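# Seat link pins up through middle joint, cap with plate

## Task

Turn the connecting link so its pins stick upward through the chain's middle joint, then press the cover plate down so it sits on both pins.

## Robot and tools

Robot: two arms, left_arm and right_arm, each ending in a parallel gripper. The gripper's fingers extend along its own +z axis and close along its y axis. end_effector_position is the point between the finger pads, roughly 1 cm short of the fingertips.

Frames. Scene frame: origin at table-top height, midway between the nominal bases; +z up, +x out over the table, left_arm on the +y side (image left/right need not match). Fixed cameras and the table are given in the scene frame. Everything about a hand (positions, quaternions, velocities, targets, wrist camera pose) is in that arm's own base frame. Calibrated bases in the scene frame: left_arm at (+0.004, +0.316, 0) with quat_wxyz (1, 0, 0, 0); right_arm at (-0.046, -0.237, 0) with quat_wxyz (1, 0, 0, 0.017), a yaw of about 2 degrees. Both bases have +z up. Reported hand poses can be wrong by a few centimetres, more at long reach.

Row format, shared by both motion tools: 16 plain numbers. First left_arm: x, y, z in metres, qw, qx, qy, qz (w first), opening. Then the same eight for right_arm. Position and quaternion are absolute targets in that arm's base frame, not offsets. Opening runs from -1 (closed) to +1 (fully open, 0.093 m). Both arms' parts must always be filled in. To hold an arm still, resend the pose from the last result it reported before it stopped, plus its current opening. To keep an orientation, repeat the same target quaternion; do not copy the drifted one from results. A 0 opening is a real command, so resend the current value to leave a gripper alone.

execute_actions(actions, cameras): actions is a list of actions. Each action is a list of up to 15 rows, and each row lasts one 1/30 s control step. If there are fewer than 15 rows, the last one is held for the remaining steps. An action is rejected for both arms if any target lies more than 0.6 m from that gripper's current position along any of its axes. A badly formed action, or a first action failing this check against the latest state, rejects the whole call. An empty list just returns the state and images. The result also lists end_effector_position at some control steps.

move(target, speed, blend, opening_speed, blocking, cameras): drives each gripper in a straight line from its Hand target to the row given, or through a list of up to 15 rows. The 0.6 m check does not apply. Paths finish together and run at least 0.5 s. They are cut off at 10 s, possibly short of target.
- speed: m/s, 0.002 to 0.5, default 0.25. Turning is capped at twice that in rad/s. Give one value, or one per target.
- blend: in metres, rounds the corners at intermediate targets. The default 0 stops at each one.
- opening_speed: how fast the opening changes, per second on the -1..1 scale, at least 0.2.
- blocking=false: returns after about 0.5 s while the motion continues. A new move takes over from the current point.
Openings in the first target are sent at the start. If that target is within 10 mm of the gripper or its last command, motion waits for the fingers. Openings in later targets are applied on arrival, with everything pausing. No obstacle avoidance is done. Grippers lag and may overshoot, especially fast or near full stretch. Steer paths around an arm's own base, because passing near it can flip the shoulder posture.
The result adds a move: line. done means at rest within 10 mm and 2 degrees. off_target and moving are also possible. held means a check blocked a step or the clearance check halted the path. fault means a fault stop. limits=paced means the commanded pose was clipped; limits=held means steps were withheld. Arms not named in the ending are done. Neither done nor off_target tells you whether there is contact.

wait(seconds 0 to 10, cameras): lets time pass with the last commands held. A running move continues.
stop(cameras): brakes the running move; braking needs some distance.
zoom_image(camera, region): camera is one of cam_high, cam_low, cam_left_wrist, cam_right_wrist. region is [x0, y0, x1, y1] in pixels, at most 504x504, taken from that camera's latest image.
finished_scene(scene): ends the current scene; scene is its number. Call it only once the pins are up through the joint and the plate sits on both, stable with the robot not touching them. It cannot be undone.

Control behaviour. Each step, the command is clipped to within 100 mm and 20 degrees of the measured pose, then solved with damped IK, position taking priority. The Hand target line shows where the arm is actually heading, which may fall short. Send the remainder in the next call. Friction and gravity can leave the hand low, short or tilted, and small moves may go astray. Check position and orientation after each move and correct tilt. Tool commands in a result shows the current gripper commands.

Gripping. grip_measured is the motor's position on the opening scale. Empty pads meet near -0.94. Each millimetre of object width adds about 0.0208, and a reading can be up to 0.02 too high. Sending a value below the object's width reading squeezes harder, up to about 50-62 N per pad. Keep resending the closing value to keep holding. The last number in Joint positions is the pad gap in metres, valid only when nothing is held.

Joint ranges (rad): waist -2.618..3.054, shoulder 0..3.142, elbow 0..3.142 (straight at 2.901), wrist pitch and yaw ±1.571, wrist roll ±2.094. Joint torques follow that order and include gravity. Positive means toward a larger joint value. Torques 1-3 wrap past ±28 N m. Joint velocities marked within noise means the arm is at rest.

Cameras: images are 672x504 from cam_high, cam_low and the two wrist cameras. Calibration uses OpenCV pinhole+radial. T_world_to_cam maps the scene frame (or the arm's base frame for wrist cameras) into the camera frame. Values may be off by a few degrees or millimetres; wrist images can lag during motion.

Avoid: dropping parts, releasing parts while they are still moving, fast impacts, hard presses, and arm-to-arm collisions. The clearance check does not prevent gripper-to-gripper contact, and such a collision can fail the scene. Anything that leaves the table is a failure. Parts may occasionally be tugged or pushed by outside forces. Motors heat up when holding loads, reaching far out or pushing against something immovable. A MOTOR HOT line appears at 75 °C. At 90 °C that arm folds up and stays idle, and at 100 °C it goes limp. Any arm stop costs time, so move smoothly and efficiently.

Each tool is called after "Call:" as name(argument=value, ...) on one line, values as JSON.

## Session

Call:
execute_actions(actions=[])

Scene clock: 0.00 s.
left_arm: end_effector_position=(+0.3804, +0.0624, +0.0935) grip_measured=+1.000 end_effector_quat_wxyz=(+0.585, -0.128, +0.792, +0.118) | right_arm: end_effector_position=(+0.3863, -0.0518, +0.1010) grip_measured=+1.000 end_effector_quat_wxyz=(+0.587, +0.119, +0.797, -0.082)
Joint positions: left_arm=[0.025 1.585 0.34 0.935 -0.319 -0.062 0.093] | right_arm=[-0.027 1.543 0.365 0.866 0.249 0.089 0.093]
Joint velocities: within noise
Joint torques (N m): no reading
Heat: left arm: 33 °C; right arm: 37 °C.
Hand target: left_arm +0.3844, +0.0626, +0.1043; +0.599, -0.130, +0.782, +0.116 | right_arm +0.3866, -0.0517, +0.1009; +0.585, +0.119, +0.798, -0.082
Tool commands: left_gripper/opening=+1.0 right_gripper/opening=+1.0

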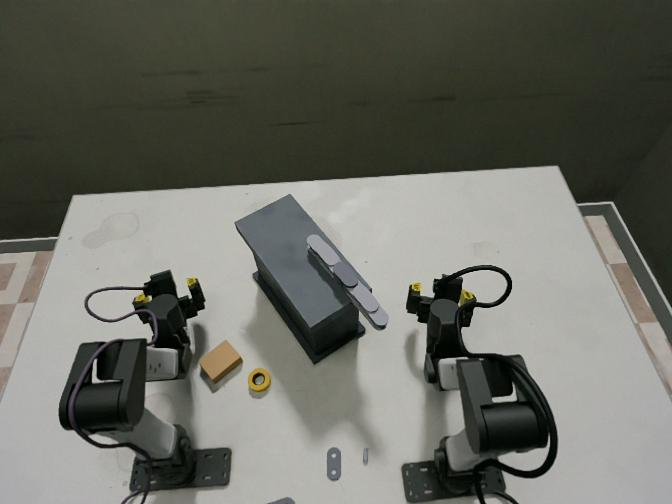

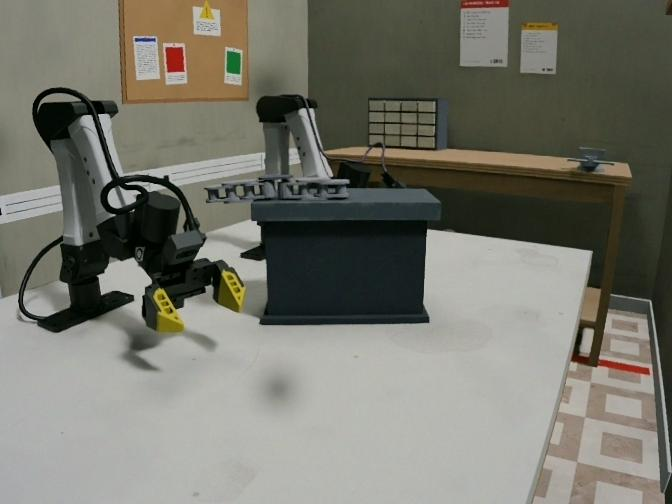

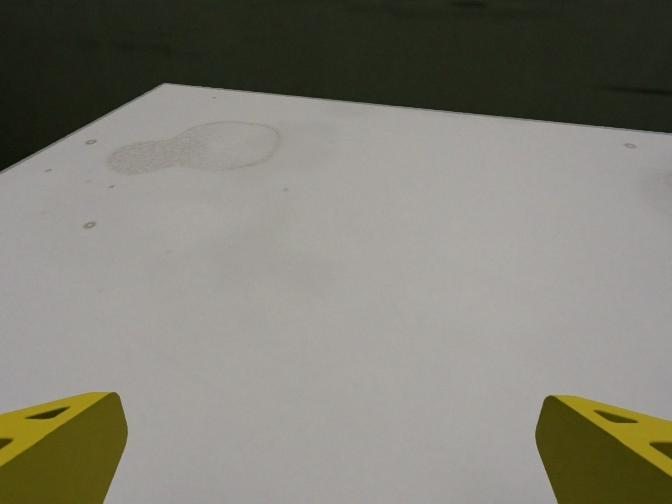

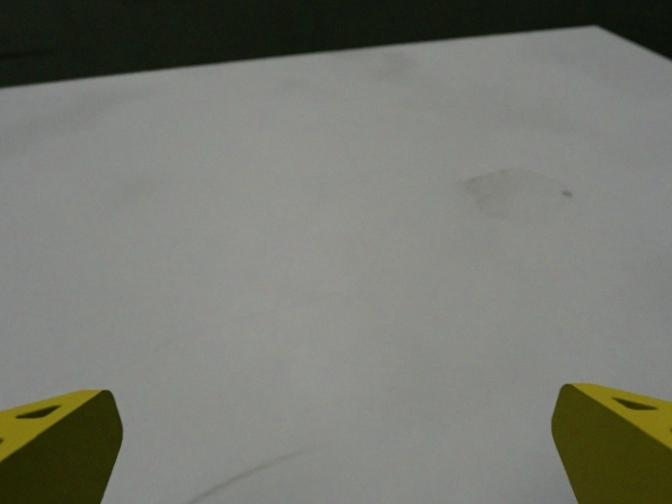

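Call:
zoom_image(camera="cam_high", region=[220, 190, 420, 340])

Call:
zoom_image(camera="cam_high", region=[180, 330, 420, 504])

Call:
zoom_image(camera="cam_low", region=[190, 150, 450, 340])

Scaled by 2.520 from the camera's 672x504 image, which has a finer 960x720 frame.

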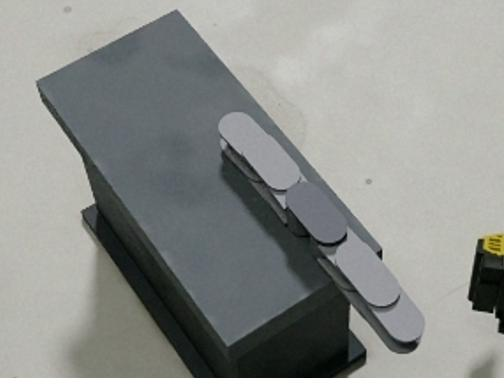

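Scaled by 2.100 from the camera's 672x504 image, which has a finer 960x720 frame.

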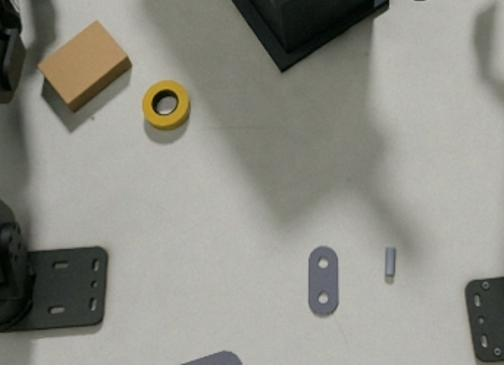

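Scaled by 1.938 from the camera's 672x504 image, which has a finer 960x720 frame.

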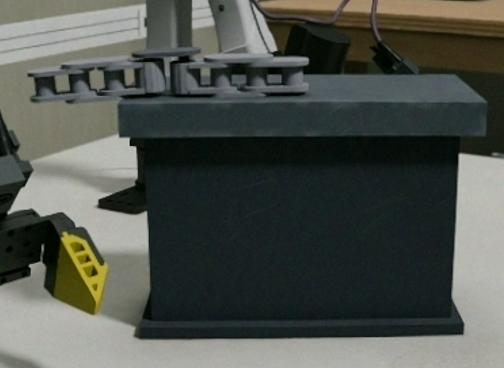

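Call:
move(target=[0.3844,0.0626,0.1043,0.599,-0.130,0.782,0.116,1,0.201,0.140,0.32,0.564,-0.151,0.805,0.1055,1])

Scene clock: 55.40 s.
left_arm: end_effector_position=(+0.3804, +0.0624, +0.0935) grip_measured=+1.000 end_effector_quat_wxyz=(+0.585, -0.128, +0.792, +0.118) | right_arm: end_effector_position=(+0.2024, +0.1415, +0.3174) grip_measured=+1.000 end_effector_quat_wxyz=(+0.566, -0.152, +0.803, +0.108)
Joint positions: left_arm=[0.025 1.585 0.34 0.935 -0.319 -0.062 0.093] | right_arm=[0.989 0.67 0.952 -0.692 0.573 0.233 0.093]
Joint velocities: within noise
Joint torques (N m): left_arm=[-0.13 -6.65 5.45 2.14 -0.07 -0.16] | right_arm=[0.29 1.46 8.96 1.8 0.23 0.05]
Heat: left arm: 39 °C; right arm: 40 °C.
Hand target: left_arm +0.3842, +0.0627, +0.1043; +0.599, -0.130, +0.782, +0.116 | right_arm +0.2010, +0.1400, +0.3200; +0.564, -0.151, +0.805, +0.106
Off the commanded pose: left_arm 0.012 m, 2 deg | right_arm 0.003 m, 1 deg.
move: off_target (left_arm)
camera_calibration:
cam_right_wrist: T_world_to_cam=[[0.353415, -0.935466, 0.000383755, 0.0607892], [-0.665167, -0.251586, -0.703035, 0.430587], [0.657762, 0.248208, -0.711155, 0.138824], [0, 0, 0, 1]] pos_world=[0.173615, 0.130739, 0.40142]

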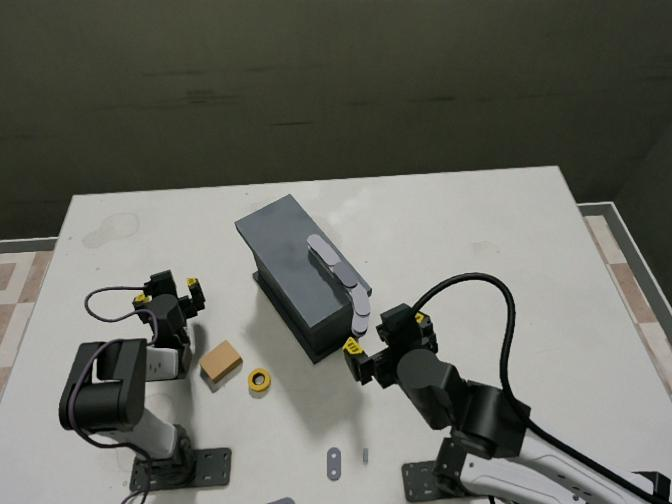

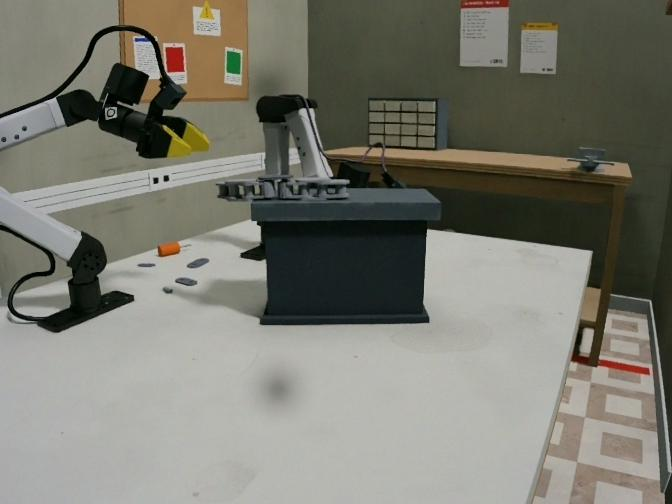

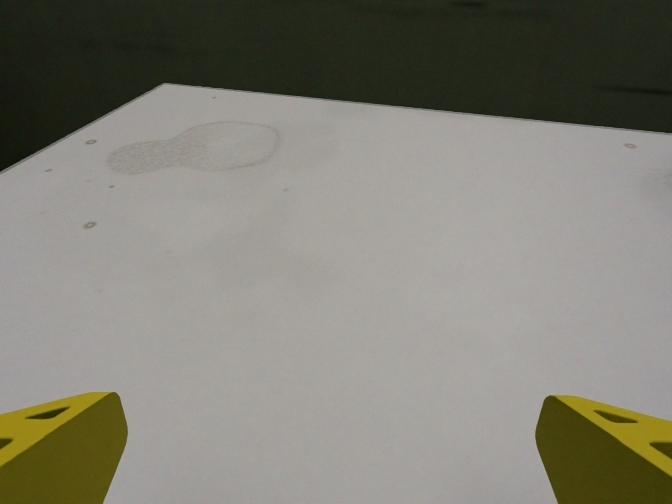

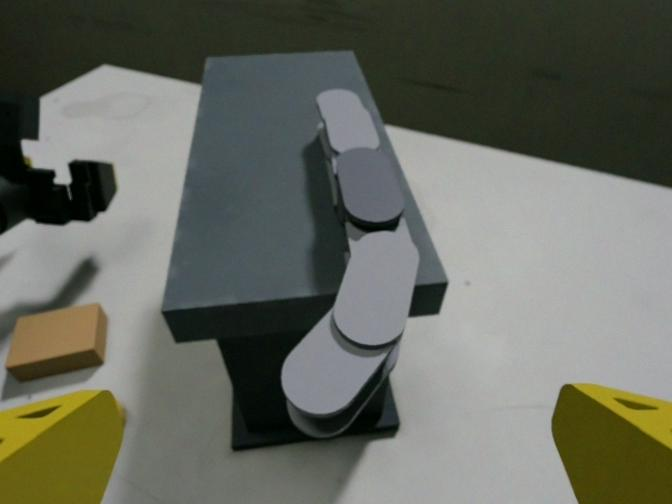

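Call:
zoom_image(camera="cam_right_wrist", region=[200, 50, 500, 450])

Call:
zoom_image(camera="cam_low", region=[190, 150, 450, 340])

Call:
zoom_image(camera="cam_low", region=[110, 230, 240, 310])

Scaled by 1.260 from the camera's 672x504 image, which has a finer 960x720 frame.

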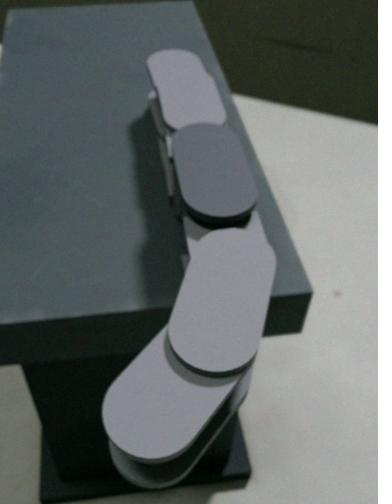

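Scaled by 1.938 from the camera's 672x504 image, which has a finer 960x720 frame.

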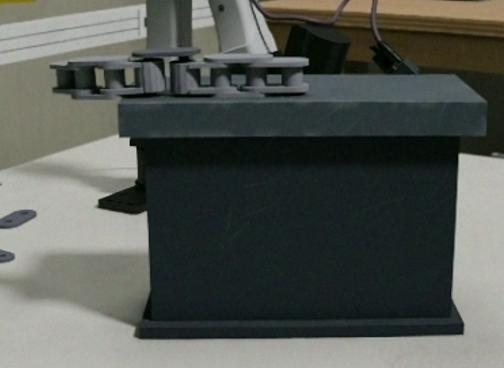

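Scaled by 3.877 from the camera's 672x504 image, which has a finer 960x720 frame.

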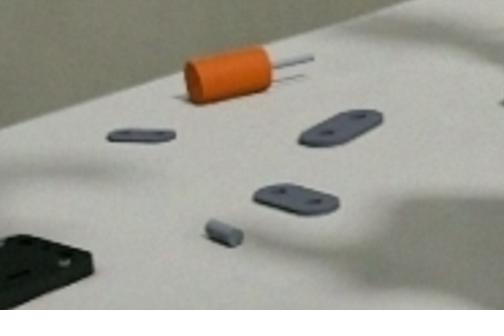

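Call:
move(target=[0.166,-0.116,0.30,0.5517,0.3353,0.719,-0.2573,1,0.201,0.140,0.32,0.564,-0.151,0.805,0.1055,1])

Call:
zoom_image(camera="cam_left_wrist", region=[100, 50, 600, 450])

Scene clock: 151.13 s.
left_arm: end_effector_position=(+0.1675, -0.1126, +0.2888) grip_measured=+1.000 end_effector_quat_wxyz=(+0.546, +0.322, +0.730, -0.255) | right_arm: end_effector_position=(+0.2024, +0.1413, +0.3172) grip_measured=+1.000 end_effector_quat_wxyz=(+0.566, -0.152, +0.803, +0.108)
Joint positions: left_arm=[0.151 0.468 0.802 -0.822 0.945 0.386 0.093] | right_arm=[0.989 0.67 0.952 -0.693 0.574 0.233 0.093]
Joint velocities: within noise
Joint torques (N m): left_arm=[-0.84 3.59 8.27 1.63 0.4 -0.11] | right_arm=[0.34 1.46 9.11 1.8 0.27 0.06]
Heat: left arm: 42 °C; right arm: 46 °C.
Hand target: left_arm +0.1657, -0.1157, +0.2999; +0.552, +0.335, +0.719, -0.257 | right_arm +0.2010, +0.1400, +0.3200; +0.564, -0.151, +0.805, +0.106
Off the commanded pose: left_arm 0.012 m, 2 deg | right_arm 0.003 m, 0 deg.
move: off_target (left_arm)
camera_calibration:
cam_left_wrist: T_world_to_cam=[[-0.751412, -0.658846, 0.0360759, 0.0424928], [-0.442104, 0.462124, -0.768756, 0.387941], [0.48982, -0.593602, -0.638524, 0.116857], [0, 0, 0, 1]] pos_world=[0.146201, -0.081914, 0.371315]
cam_right_wrist: T_world_to_cam=[[0.352194, -0.935927, 0.000707106, 0.0607537], [-0.665854, -0.251095, -0.702559, 0.430332], [0.657722, 0.246967, -0.711625, 0.139069], [0, 0, 0, 1]] pos_world=[0.173672, 0.13057, 0.401256]

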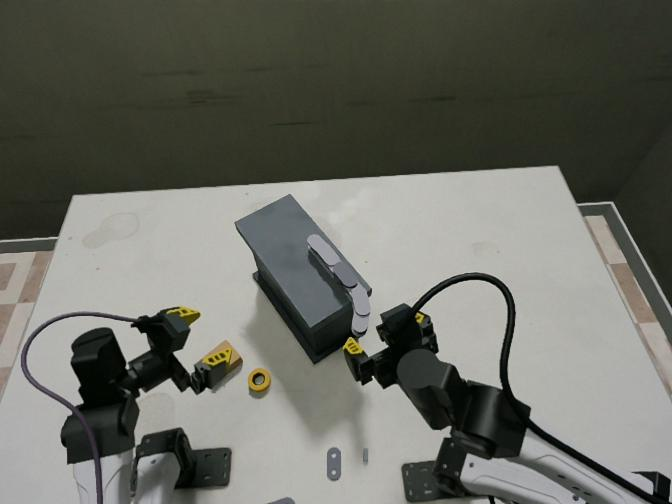

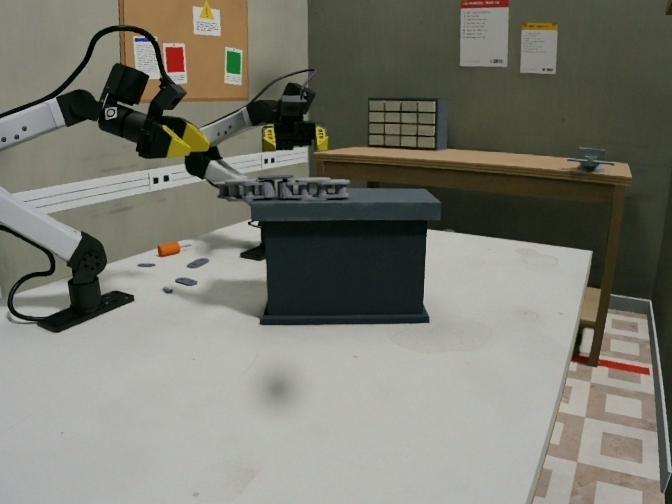

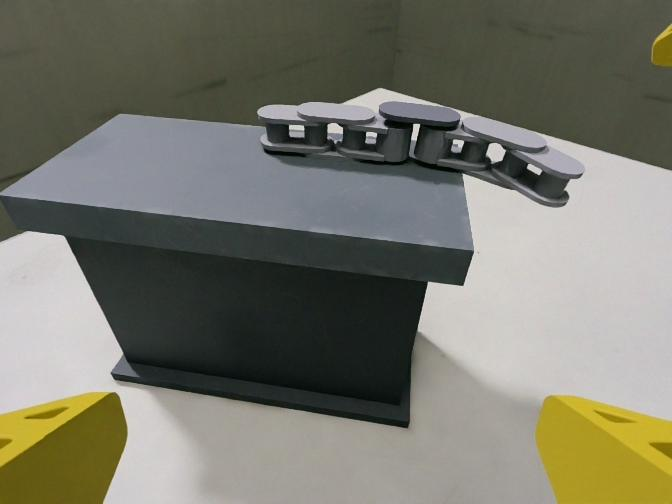

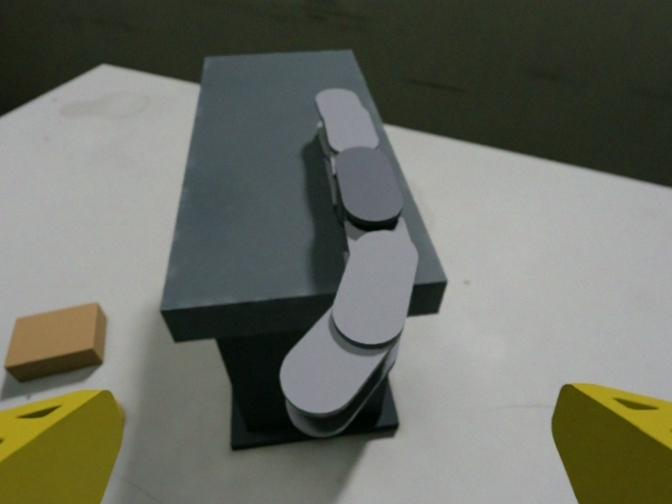

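Scaled by 1.008 from the camera's 672x504 image, which has a finer 960x720 frame.

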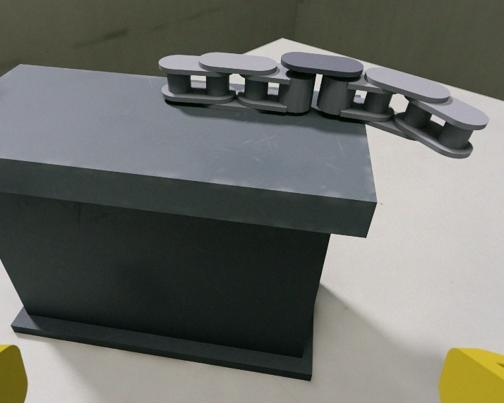

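Call:
zoom_image(camera="cam_left_wrist", region=[240, 80, 600, 230])

Scaled by 1.400 from the camera's 672x504 image, which has a finer 960x720 frame.

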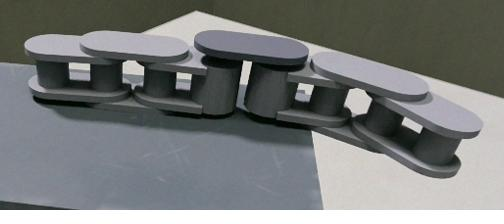

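Call:
move(target=[0.1657,-0.1157,0.2999,0.552,0.335,0.719,-0.257,1,0.3555,0.1791,0.35,0.0,-0.2445,0.9697,0,0.31])

Call:
zoom_image(camera="cam_left_wrist", region=[240, 0, 600, 230])

Scene clock: 241.60 s.
left_arm: end_effector_position=(+0.1669, -0.1131, +0.2884) grip_measured=+1.000 end_effector_quat_wxyz=(+0.545, +0.324, +0.730, -0.256) | right_arm: end_effector_position=(+0.3556, +0.1805, +0.3525) grip_measured=+0.311 end_effector_quat_wxyz=(+0.291, -0.229, +0.927, +0.061)
Joint positions: left_arm=[0.151 0.468 0.802 -0.825 0.949 0.389 0.093] | right_arm=[0.476 1.834 2.41 -1.545 0.016 -0.014 0.06]
Joint velocities: within noise
Joint torques (N m): left_arm=[-0.46 3.43 8.27 1.65 0.42 -0.07] | right_arm=[-0.91 -6.3 6.84 1.34 -0.13 -0.09]
Heat: left arm: 43 °C; right arm: 47 °C.
Hand target: left_arm +0.1654, -0.1155, +0.2998; +0.552, +0.335, +0.719, -0.257 | right_arm +0.3554, +0.1791, +0.3494; +0.281, -0.232, +0.929, +0.061
Off the commanded pose: left_arm 0.012 m, 2 deg | right_arm 0.003 m, 35 deg; orientation clipped.
joint sent to its limit (right arm) — joint 4 (wrist pitch), lower limit. The joint targets are off in orientation, not in position.
move: off_target (left_arm, right_arm); limits=paced
camera_calibration:
cam_left_wrist: T_world_to_cam=[[-0.753921, -0.655928, 0.0369036, 0.0422487], [-0.441035, 0.463691, -0.768426, 0.387535], [0.48692, -0.595608, -0.638874, 0.117073], [0, 0, 0, 1]] pos_world=[0.145763, -0.0822547, 0.371027]
cam_right_wrist: T_world_to_cam=[[0.450667, -0.892165, 0.0306772, -0.0100041], [-0.880053, -0.449787, -0.152312, 0.485125], [0.149685, 0.0416444, -0.987856, 0.368819], [0, 0, 0, 1]] pos_world=[0.376238, 0.193918, 0.438537]

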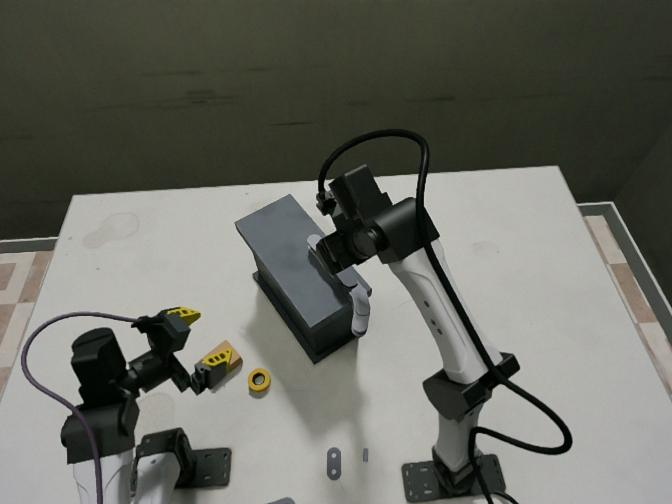

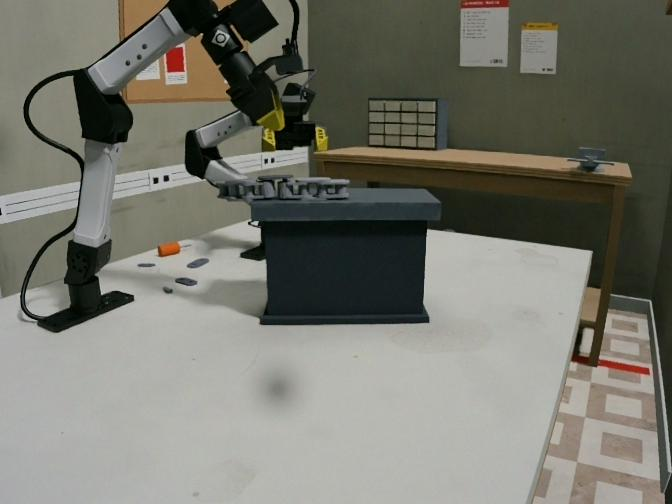

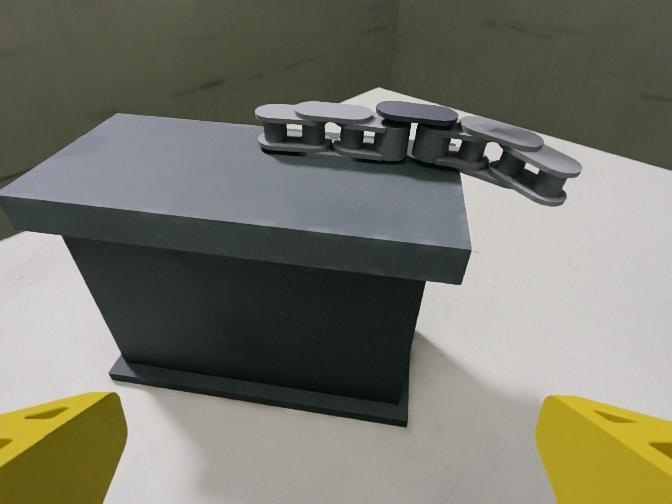

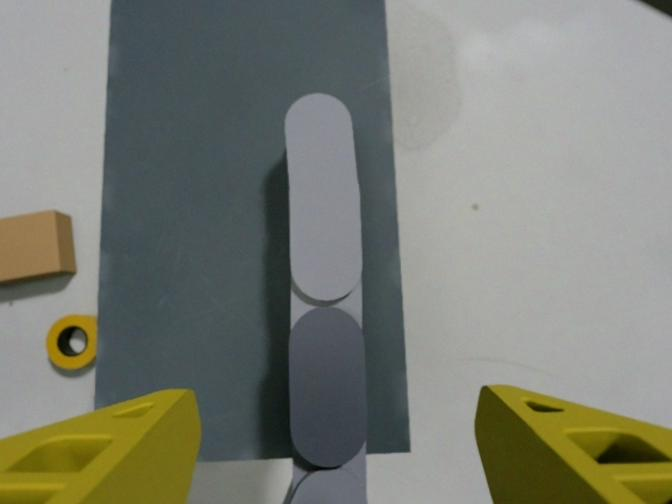

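Scaled by 1.400 from the camera's 672x504 image, which has a finer 960x720 frame.

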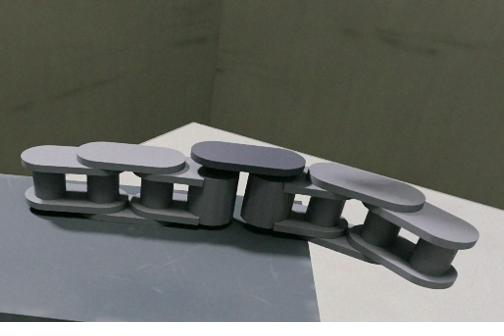

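Call:
move(target=[[0.1657,-0.1157,0.2999,0.552,0.335,0.719,-0.257,1,0.345,0.178,0.285,0.291,-0.229,0.927,0.061,0.31],[0.1657,-0.1157,0.2999,0.552,0.335,0.719,-0.257,1,0.352,0.179,0.249,0.291,-0.229,0.927,0.061,0.31]], speed=0.1)

Call:
zoom_image(camera="cam_left_wrist", region=[240, 0, 600, 230])

Scene clock: 257.60 s.
left_arm: end_effector_position=(+0.1667, -0.1132, +0.2883) grip_measured=+1.000 end_effector_quat_wxyz=(+0.545, +0.324, +0.730, -0.256) | right_arm: end_effector_position=(+0.3535, +0.1794, +0.2446) grip_measured=+0.311 end_effector_quat_wxyz=(+0.282, -0.230, +0.930, +0.059)
Joint positions: left_arm=[0.151 0.468 0.802 -0.826 0.95 0.39 0.093] | right_arm=[0.476 1.571 1.609 -1.024 0.016 -0.013 0.06]
Joint velocities: within noise
Joint torques (N m): left_arm=[-0.46 3.45 8.27 1.66 0.41 -0.08] | right_arm=[-0.2 -8.58 6.23 1.62 0.02 0.02]
Heat: left arm: 43 °C; right arm: 46 °C.
Hand target: left_arm +0.1654, -0.1154, +0.2997; +0.552, +0.335, +0.719, -0.257 | right_arm +0.3520, +0.1790, +0.2489; +0.291, -0.229, +0.927, +0.061
Off the commanded pose: left_arm 0.012 m, 2 deg | right_arm 0.005 m, 1 deg.
move: off_target (left_arm)
camera_calibration:
cam_left_wrist: T_world_to_cam=[[-0.754559, -0.65519, 0.0369628, 0.0422298], [-0.440766, 0.464274, -0.768228, 0.387375], [0.486175, -0.595965, -0.639108, 0.117168], [0, 0, 0, 1]] pos_world=[0.145642, -0.0823516, 0.370914]
cam_right_wrist: T_world_to_cam=[[0.450877, -0.892061, 0.0306182, -0.00679376], [-0.882494, -0.45066, -0.134573, 0.463014], [0.133846, 0.0336556, -0.99043, 0.270284], [0, 0, 0, 1]] pos_world=[0.375494, 0.193505, 0.330215]

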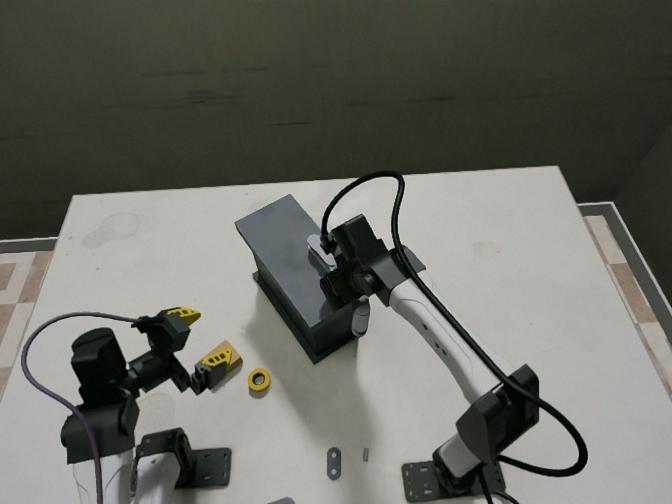

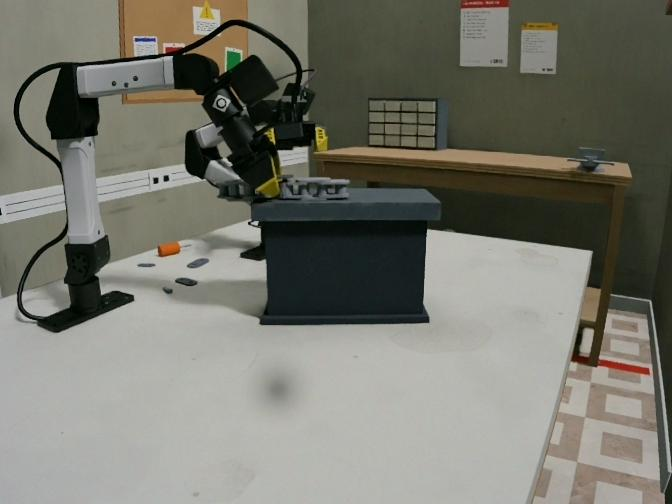

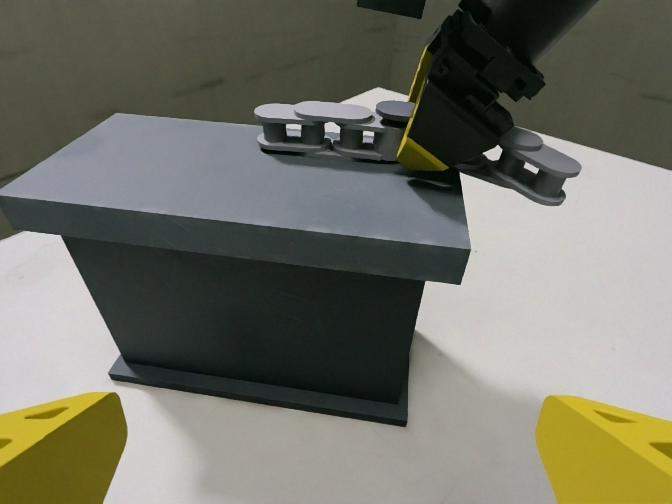

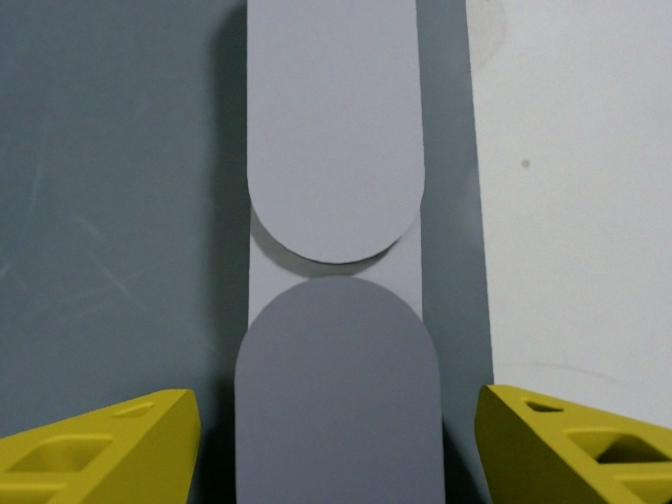

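Scaled by 1.400 from the camera's 672x504 image, which has a finer 960x720 frame.

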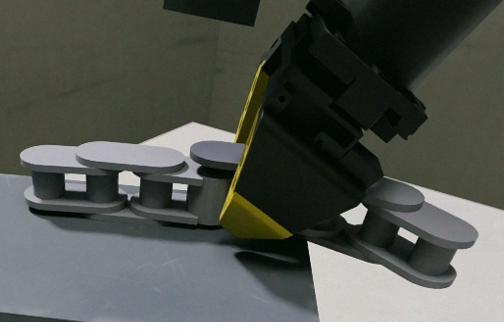

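Call:
move(target=[0.1657,-0.1157,0.2999,0.552,0.335,0.719,-0.257,1,0.352,0.179,0.249,0.291,-0.229,0.927,0.061,-0.38], speed=0.1, opening_speed=1.0)

Call:
zoom_image(camera="cam_left_wrist", region=[240, 0, 600, 230])

Scene clock: 270.50 s.
left_arm: end_effector_position=(+0.1666, -0.1132, +0.2883) grip_measured=+1.000 end_effector_quat_wxyz=(+0.545, +0.324, +0.730, -0.256) | right_arm: end_effector_position=(+0.3537, +0.1795, +0.2448) grip_measured=-0.371 end_effector_quat_wxyz=(+0.283, -0.230, +0.929, +0.059)
Joint positions: left_arm=[0.151 0.468 0.802 -0.827 0.95 0.39 0.093] | right_arm=[0.476 1.571 1.609 -1.023 0.016 -0.013 0.027]
Joint velocities: within noise
Joint torques (N m): left_arm=[-0.47 3.45 8.27 1.66 0.41 -0.09] | right_arm=[-0.2 -8.7 6.41 1.68 -0.05 0.02]
Heat: left arm: 43 °C; right arm: 45 °C.
Hand target: left_arm +0.1654, -0.1155, +0.2997; +0.552, +0.335, +0.719, -0.257 | right_arm +0.3520, +0.1790, +0.2489; +0.291, -0.229, +0.927, +0.061
Off the commanded pose: left_arm 0.012 m, 2 deg | right_arm 0.005 m, 1 deg.
move: off_target (left_arm)
camera_calibration:
cam_left_wrist: T_world_to_cam=[[-0.754766, -0.654928, 0.0373813, 0.0420896], [-0.440879, 0.464241, -0.768183, 0.387343], [0.485751, -0.596279, -0.639138, 0.117196], [0, 0, 0, 1]] pos_world=[0.145611, -0.0823736, 0.370881]
cam_right_wrist: T_world_to_cam=[[0.450845, -0.892077, 0.0306085, -0.00678021], [-0.882357, -0.450589, -0.135707, 0.46348], [0.134853, 0.0341754, -0.990276, 0.269917], [0, 0, 0, 1]] pos_world=[0.375612, 0.193566, 0.330397]

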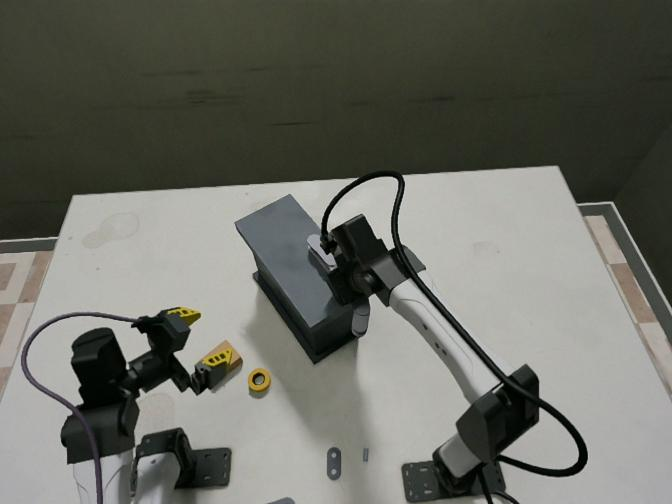

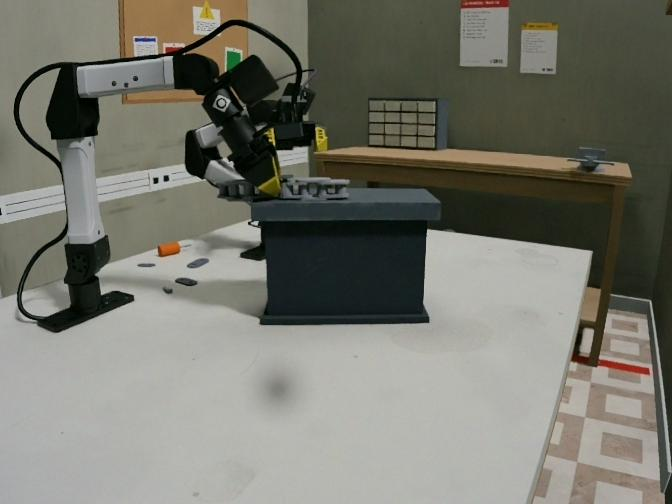

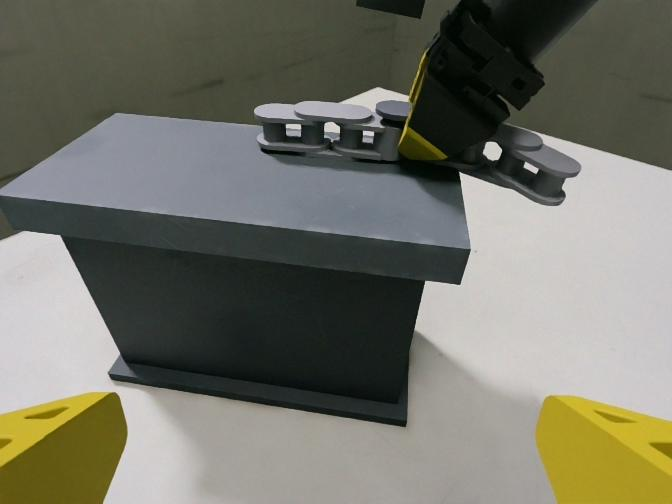

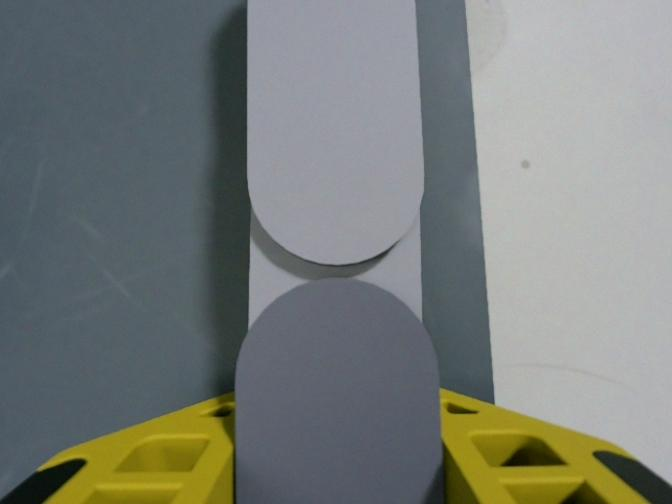

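Scaled by 1.400 from the camera's 672x504 image, which has a finer 960x720 frame.

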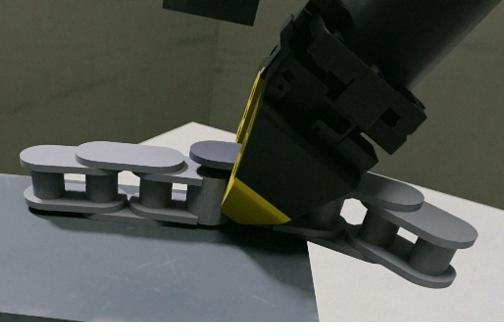

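Call:
move(target=[[0.1657,-0.1157,0.2999,0.552,0.335,0.719,-0.257,1,0.4136,0.2122,0.250,0.291,-0.229,0.927,0.061,-0.38]], speed=0.06)

Call:
zoom_image(camera="cam_left_wrist", region=[240, 0, 600, 230])

Scene clock: 278.70 s.
left_arm: end_effector_position=(+0.1666, -0.1132, +0.2882) grip_measured=+1.000 end_effector_quat_wxyz=(+0.545, +0.324, +0.730, -0.256) | right_arm: end_effector_position=(+0.4091, +0.2081, +0.2455) grip_measured=-0.371 end_effector_quat_wxyz=(+0.283, -0.230, +0.929, +0.059)
Joint positions: left_arm=[0.151 0.468 0.802 -0.827 0.95 0.39 0.093] | right_arm=[0.476 1.819 1.892 -1.057 0.016 -0.013 0.027]
Joint velocities: within noise
Joint torques (N m): left_arm=[-0.46 3.45 8.27 1.67 0.41 -0.09] | right_arm=[-0.03 -7.83 9.84 1.64 0.01 0.03]
Heat: left arm: 43 °C; right arm: 44 °C.
Hand target: left_arm +0.1654, -0.1154, +0.2997; +0.552, +0.335, +0.719, -0.257 | right_arm +0.4134, +0.2122, +0.2499; +0.291, -0.229, +0.927, +0.061
Off the commanded pose: left_arm 0.012 m, 2 deg | right_arm 0.008 m, 1 deg.
move: off_target (left_arm)
camera_calibration:
cam_left_wrist: T_world_to_cam=[[-0.754831, -0.654856, 0.0373371, 0.0420973], [-0.440907, 0.464428, -0.768055, 0.387276], [0.485624, -0.596214, -0.639295, 0.117245], [0, 0, 0, 1]] pos_world=[0.145592, -0.0823912, 0.370831]
cam_right_wrist: T_world_to_cam=[[0.450804, -0.892099, 0.0305955, -0.00624637], [-0.882171, -0.450494, -0.137219, 0.525566], [0.136196, 0.0348684, -0.990068, 0.261428], [0, 0, 0, 1]] pos_world=[0.43085, 0.222076, 0.33114]

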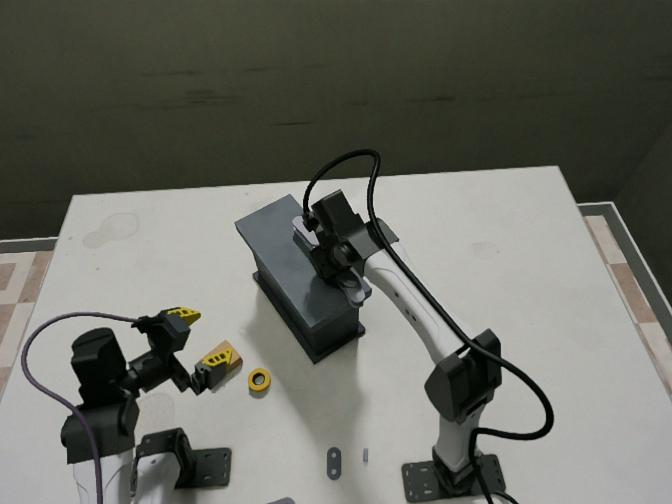

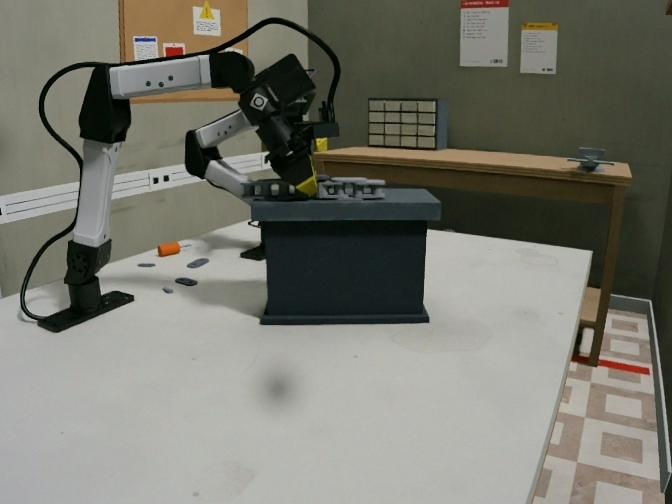

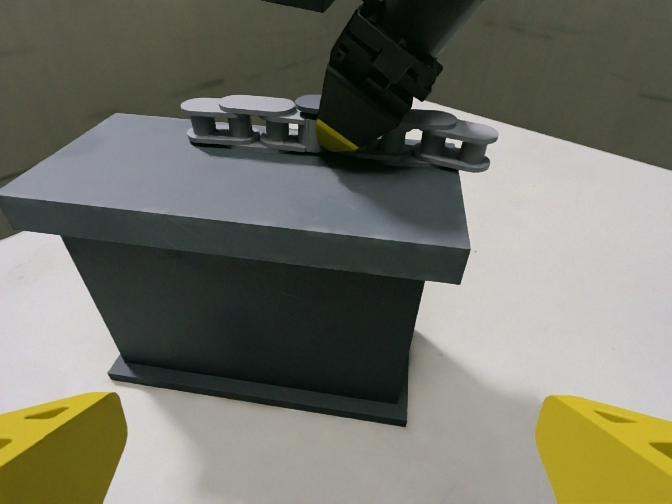

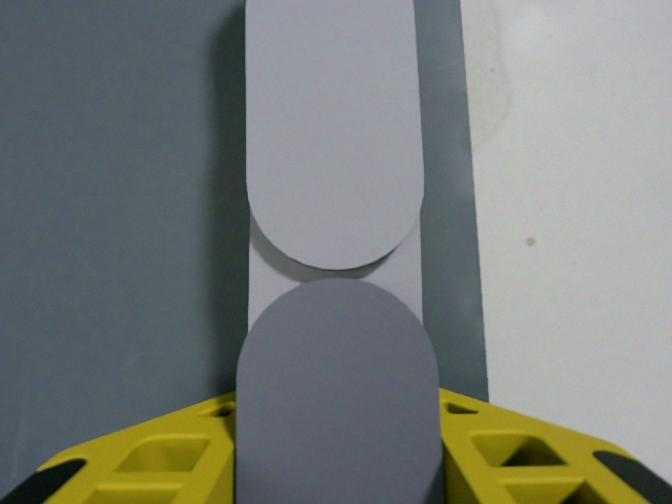

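Scaled by 1.400 from the camera's 672x504 image, which has a finer 960x720 frame.

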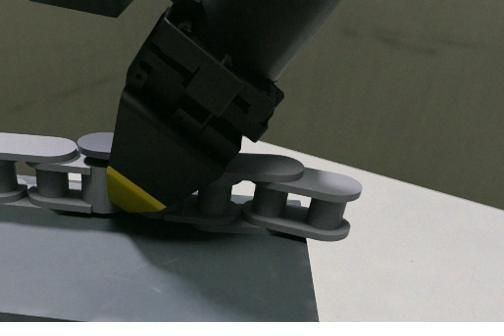

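Call:
move(target=[[0.1657,-0.1157,0.2999,0.552,0.335,0.719,-0.257,1,0.403,0.336,0.251,0.291,-0.229,0.927,0.061,-0.38]], speed=0.06)

Call:
zoom_image(camera="cam_left_wrist", region=[240, 0, 600, 230])

Scene clock: 301.27 s.
left_arm: end_effector_position=(+0.1666, -0.1133, +0.2883) grip_measured=+1.000 end_effector_quat_wxyz=(+0.545, +0.324, +0.730, -0.256) | right_arm: end_effector_position=(+0.4028, +0.3308, +0.2472) grip_measured=-0.371 end_effector_quat_wxyz=(+0.285, -0.230, +0.929, +0.059)
Joint positions: left_arm=[0.151 0.468 0.802 -0.827 0.95 0.39 0.093] | right_arm=[0.739 2.163 2.404 -1.242 0.161 0.207 0.027]
Joint velocities: within noise
Joint torques (N m): left_arm=[-0.47 3.45 8.29 1.66 0.4 -0.09] | right_arm=[0.49 -10.66 9.32 1.46 0.19 0.06]
Heat: left arm: 43 °C; right arm: 45 °C.
Hand target: left_arm +0.1654, -0.1155, +0.2998; +0.552, +0.335, +0.719, -0.257 | right_arm +0.4028, +0.3359, +0.2510; +0.291, -0.229, +0.927, +0.061
Off the commanded pose: left_arm 0.012 m, 2 deg | right_arm 0.006 m, 1 deg.
move: off_target (left_arm)
camera_calibration:
cam_left_wrist: T_world_to_cam=[[-0.755052, -0.654595, 0.0374334, 0.0420761], [-0.44073, 0.464439, -0.768149, 0.387297], [0.485441, -0.596491, -0.639175, 0.117218], [0, 0, 0, 1]] pos_world=[0.14556, -0.0824132, 0.37085]
cam_right_wrist: T_world_to_cam=[[0.451338, -0.891817, 0.0309273, 0.105635], [-0.881496, -0.450969, -0.139971, 0.576135], [0.138776, 0.0359119, -0.989672, 0.258231], [0, 0, 0, 1]] pos_world=[0.424348, 0.344752, 0.33294]

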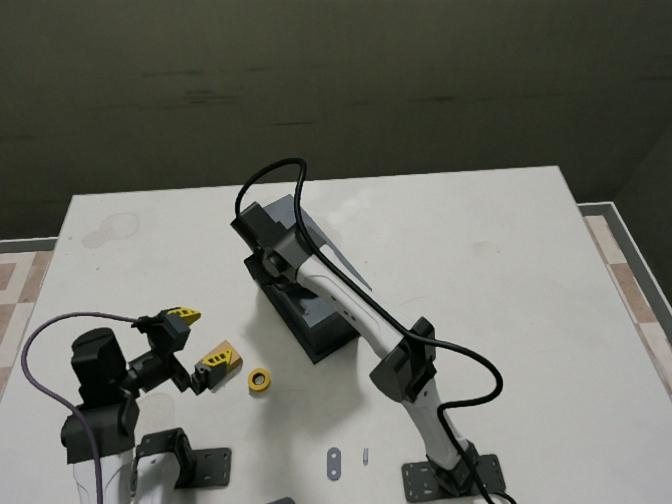

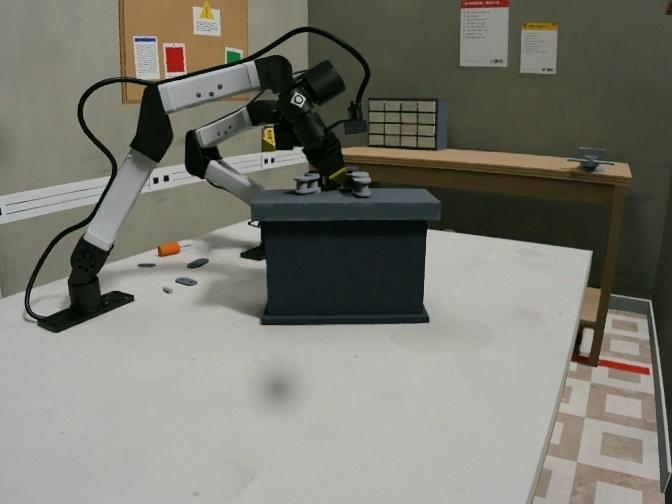

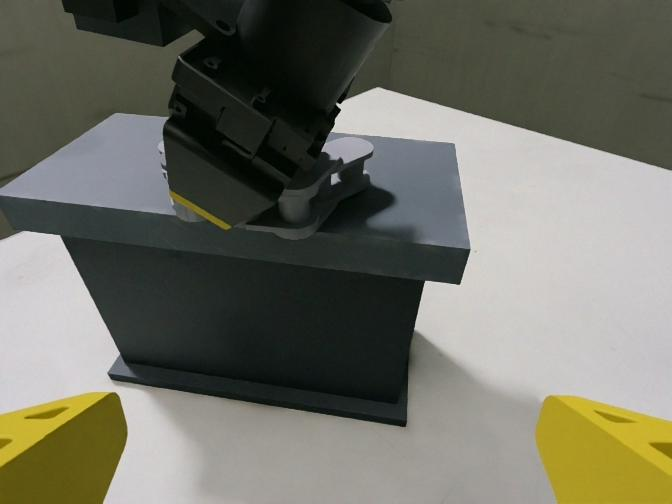

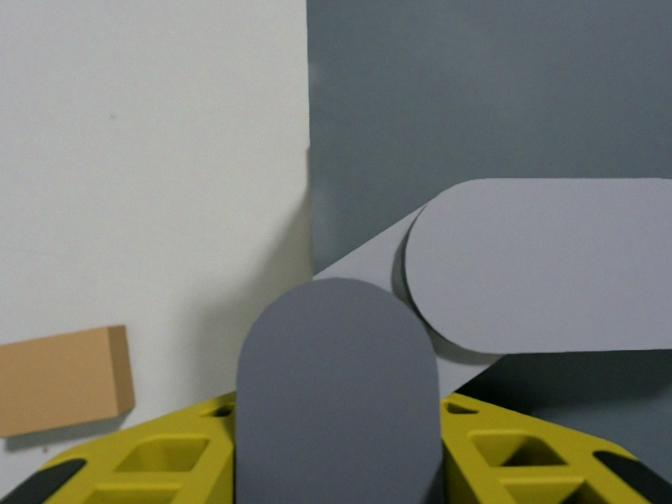

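Scaled by 1.400 from the camera's 672x504 image, which has a finer 960x720 frame.

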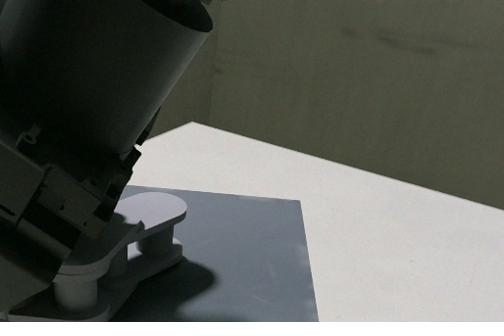

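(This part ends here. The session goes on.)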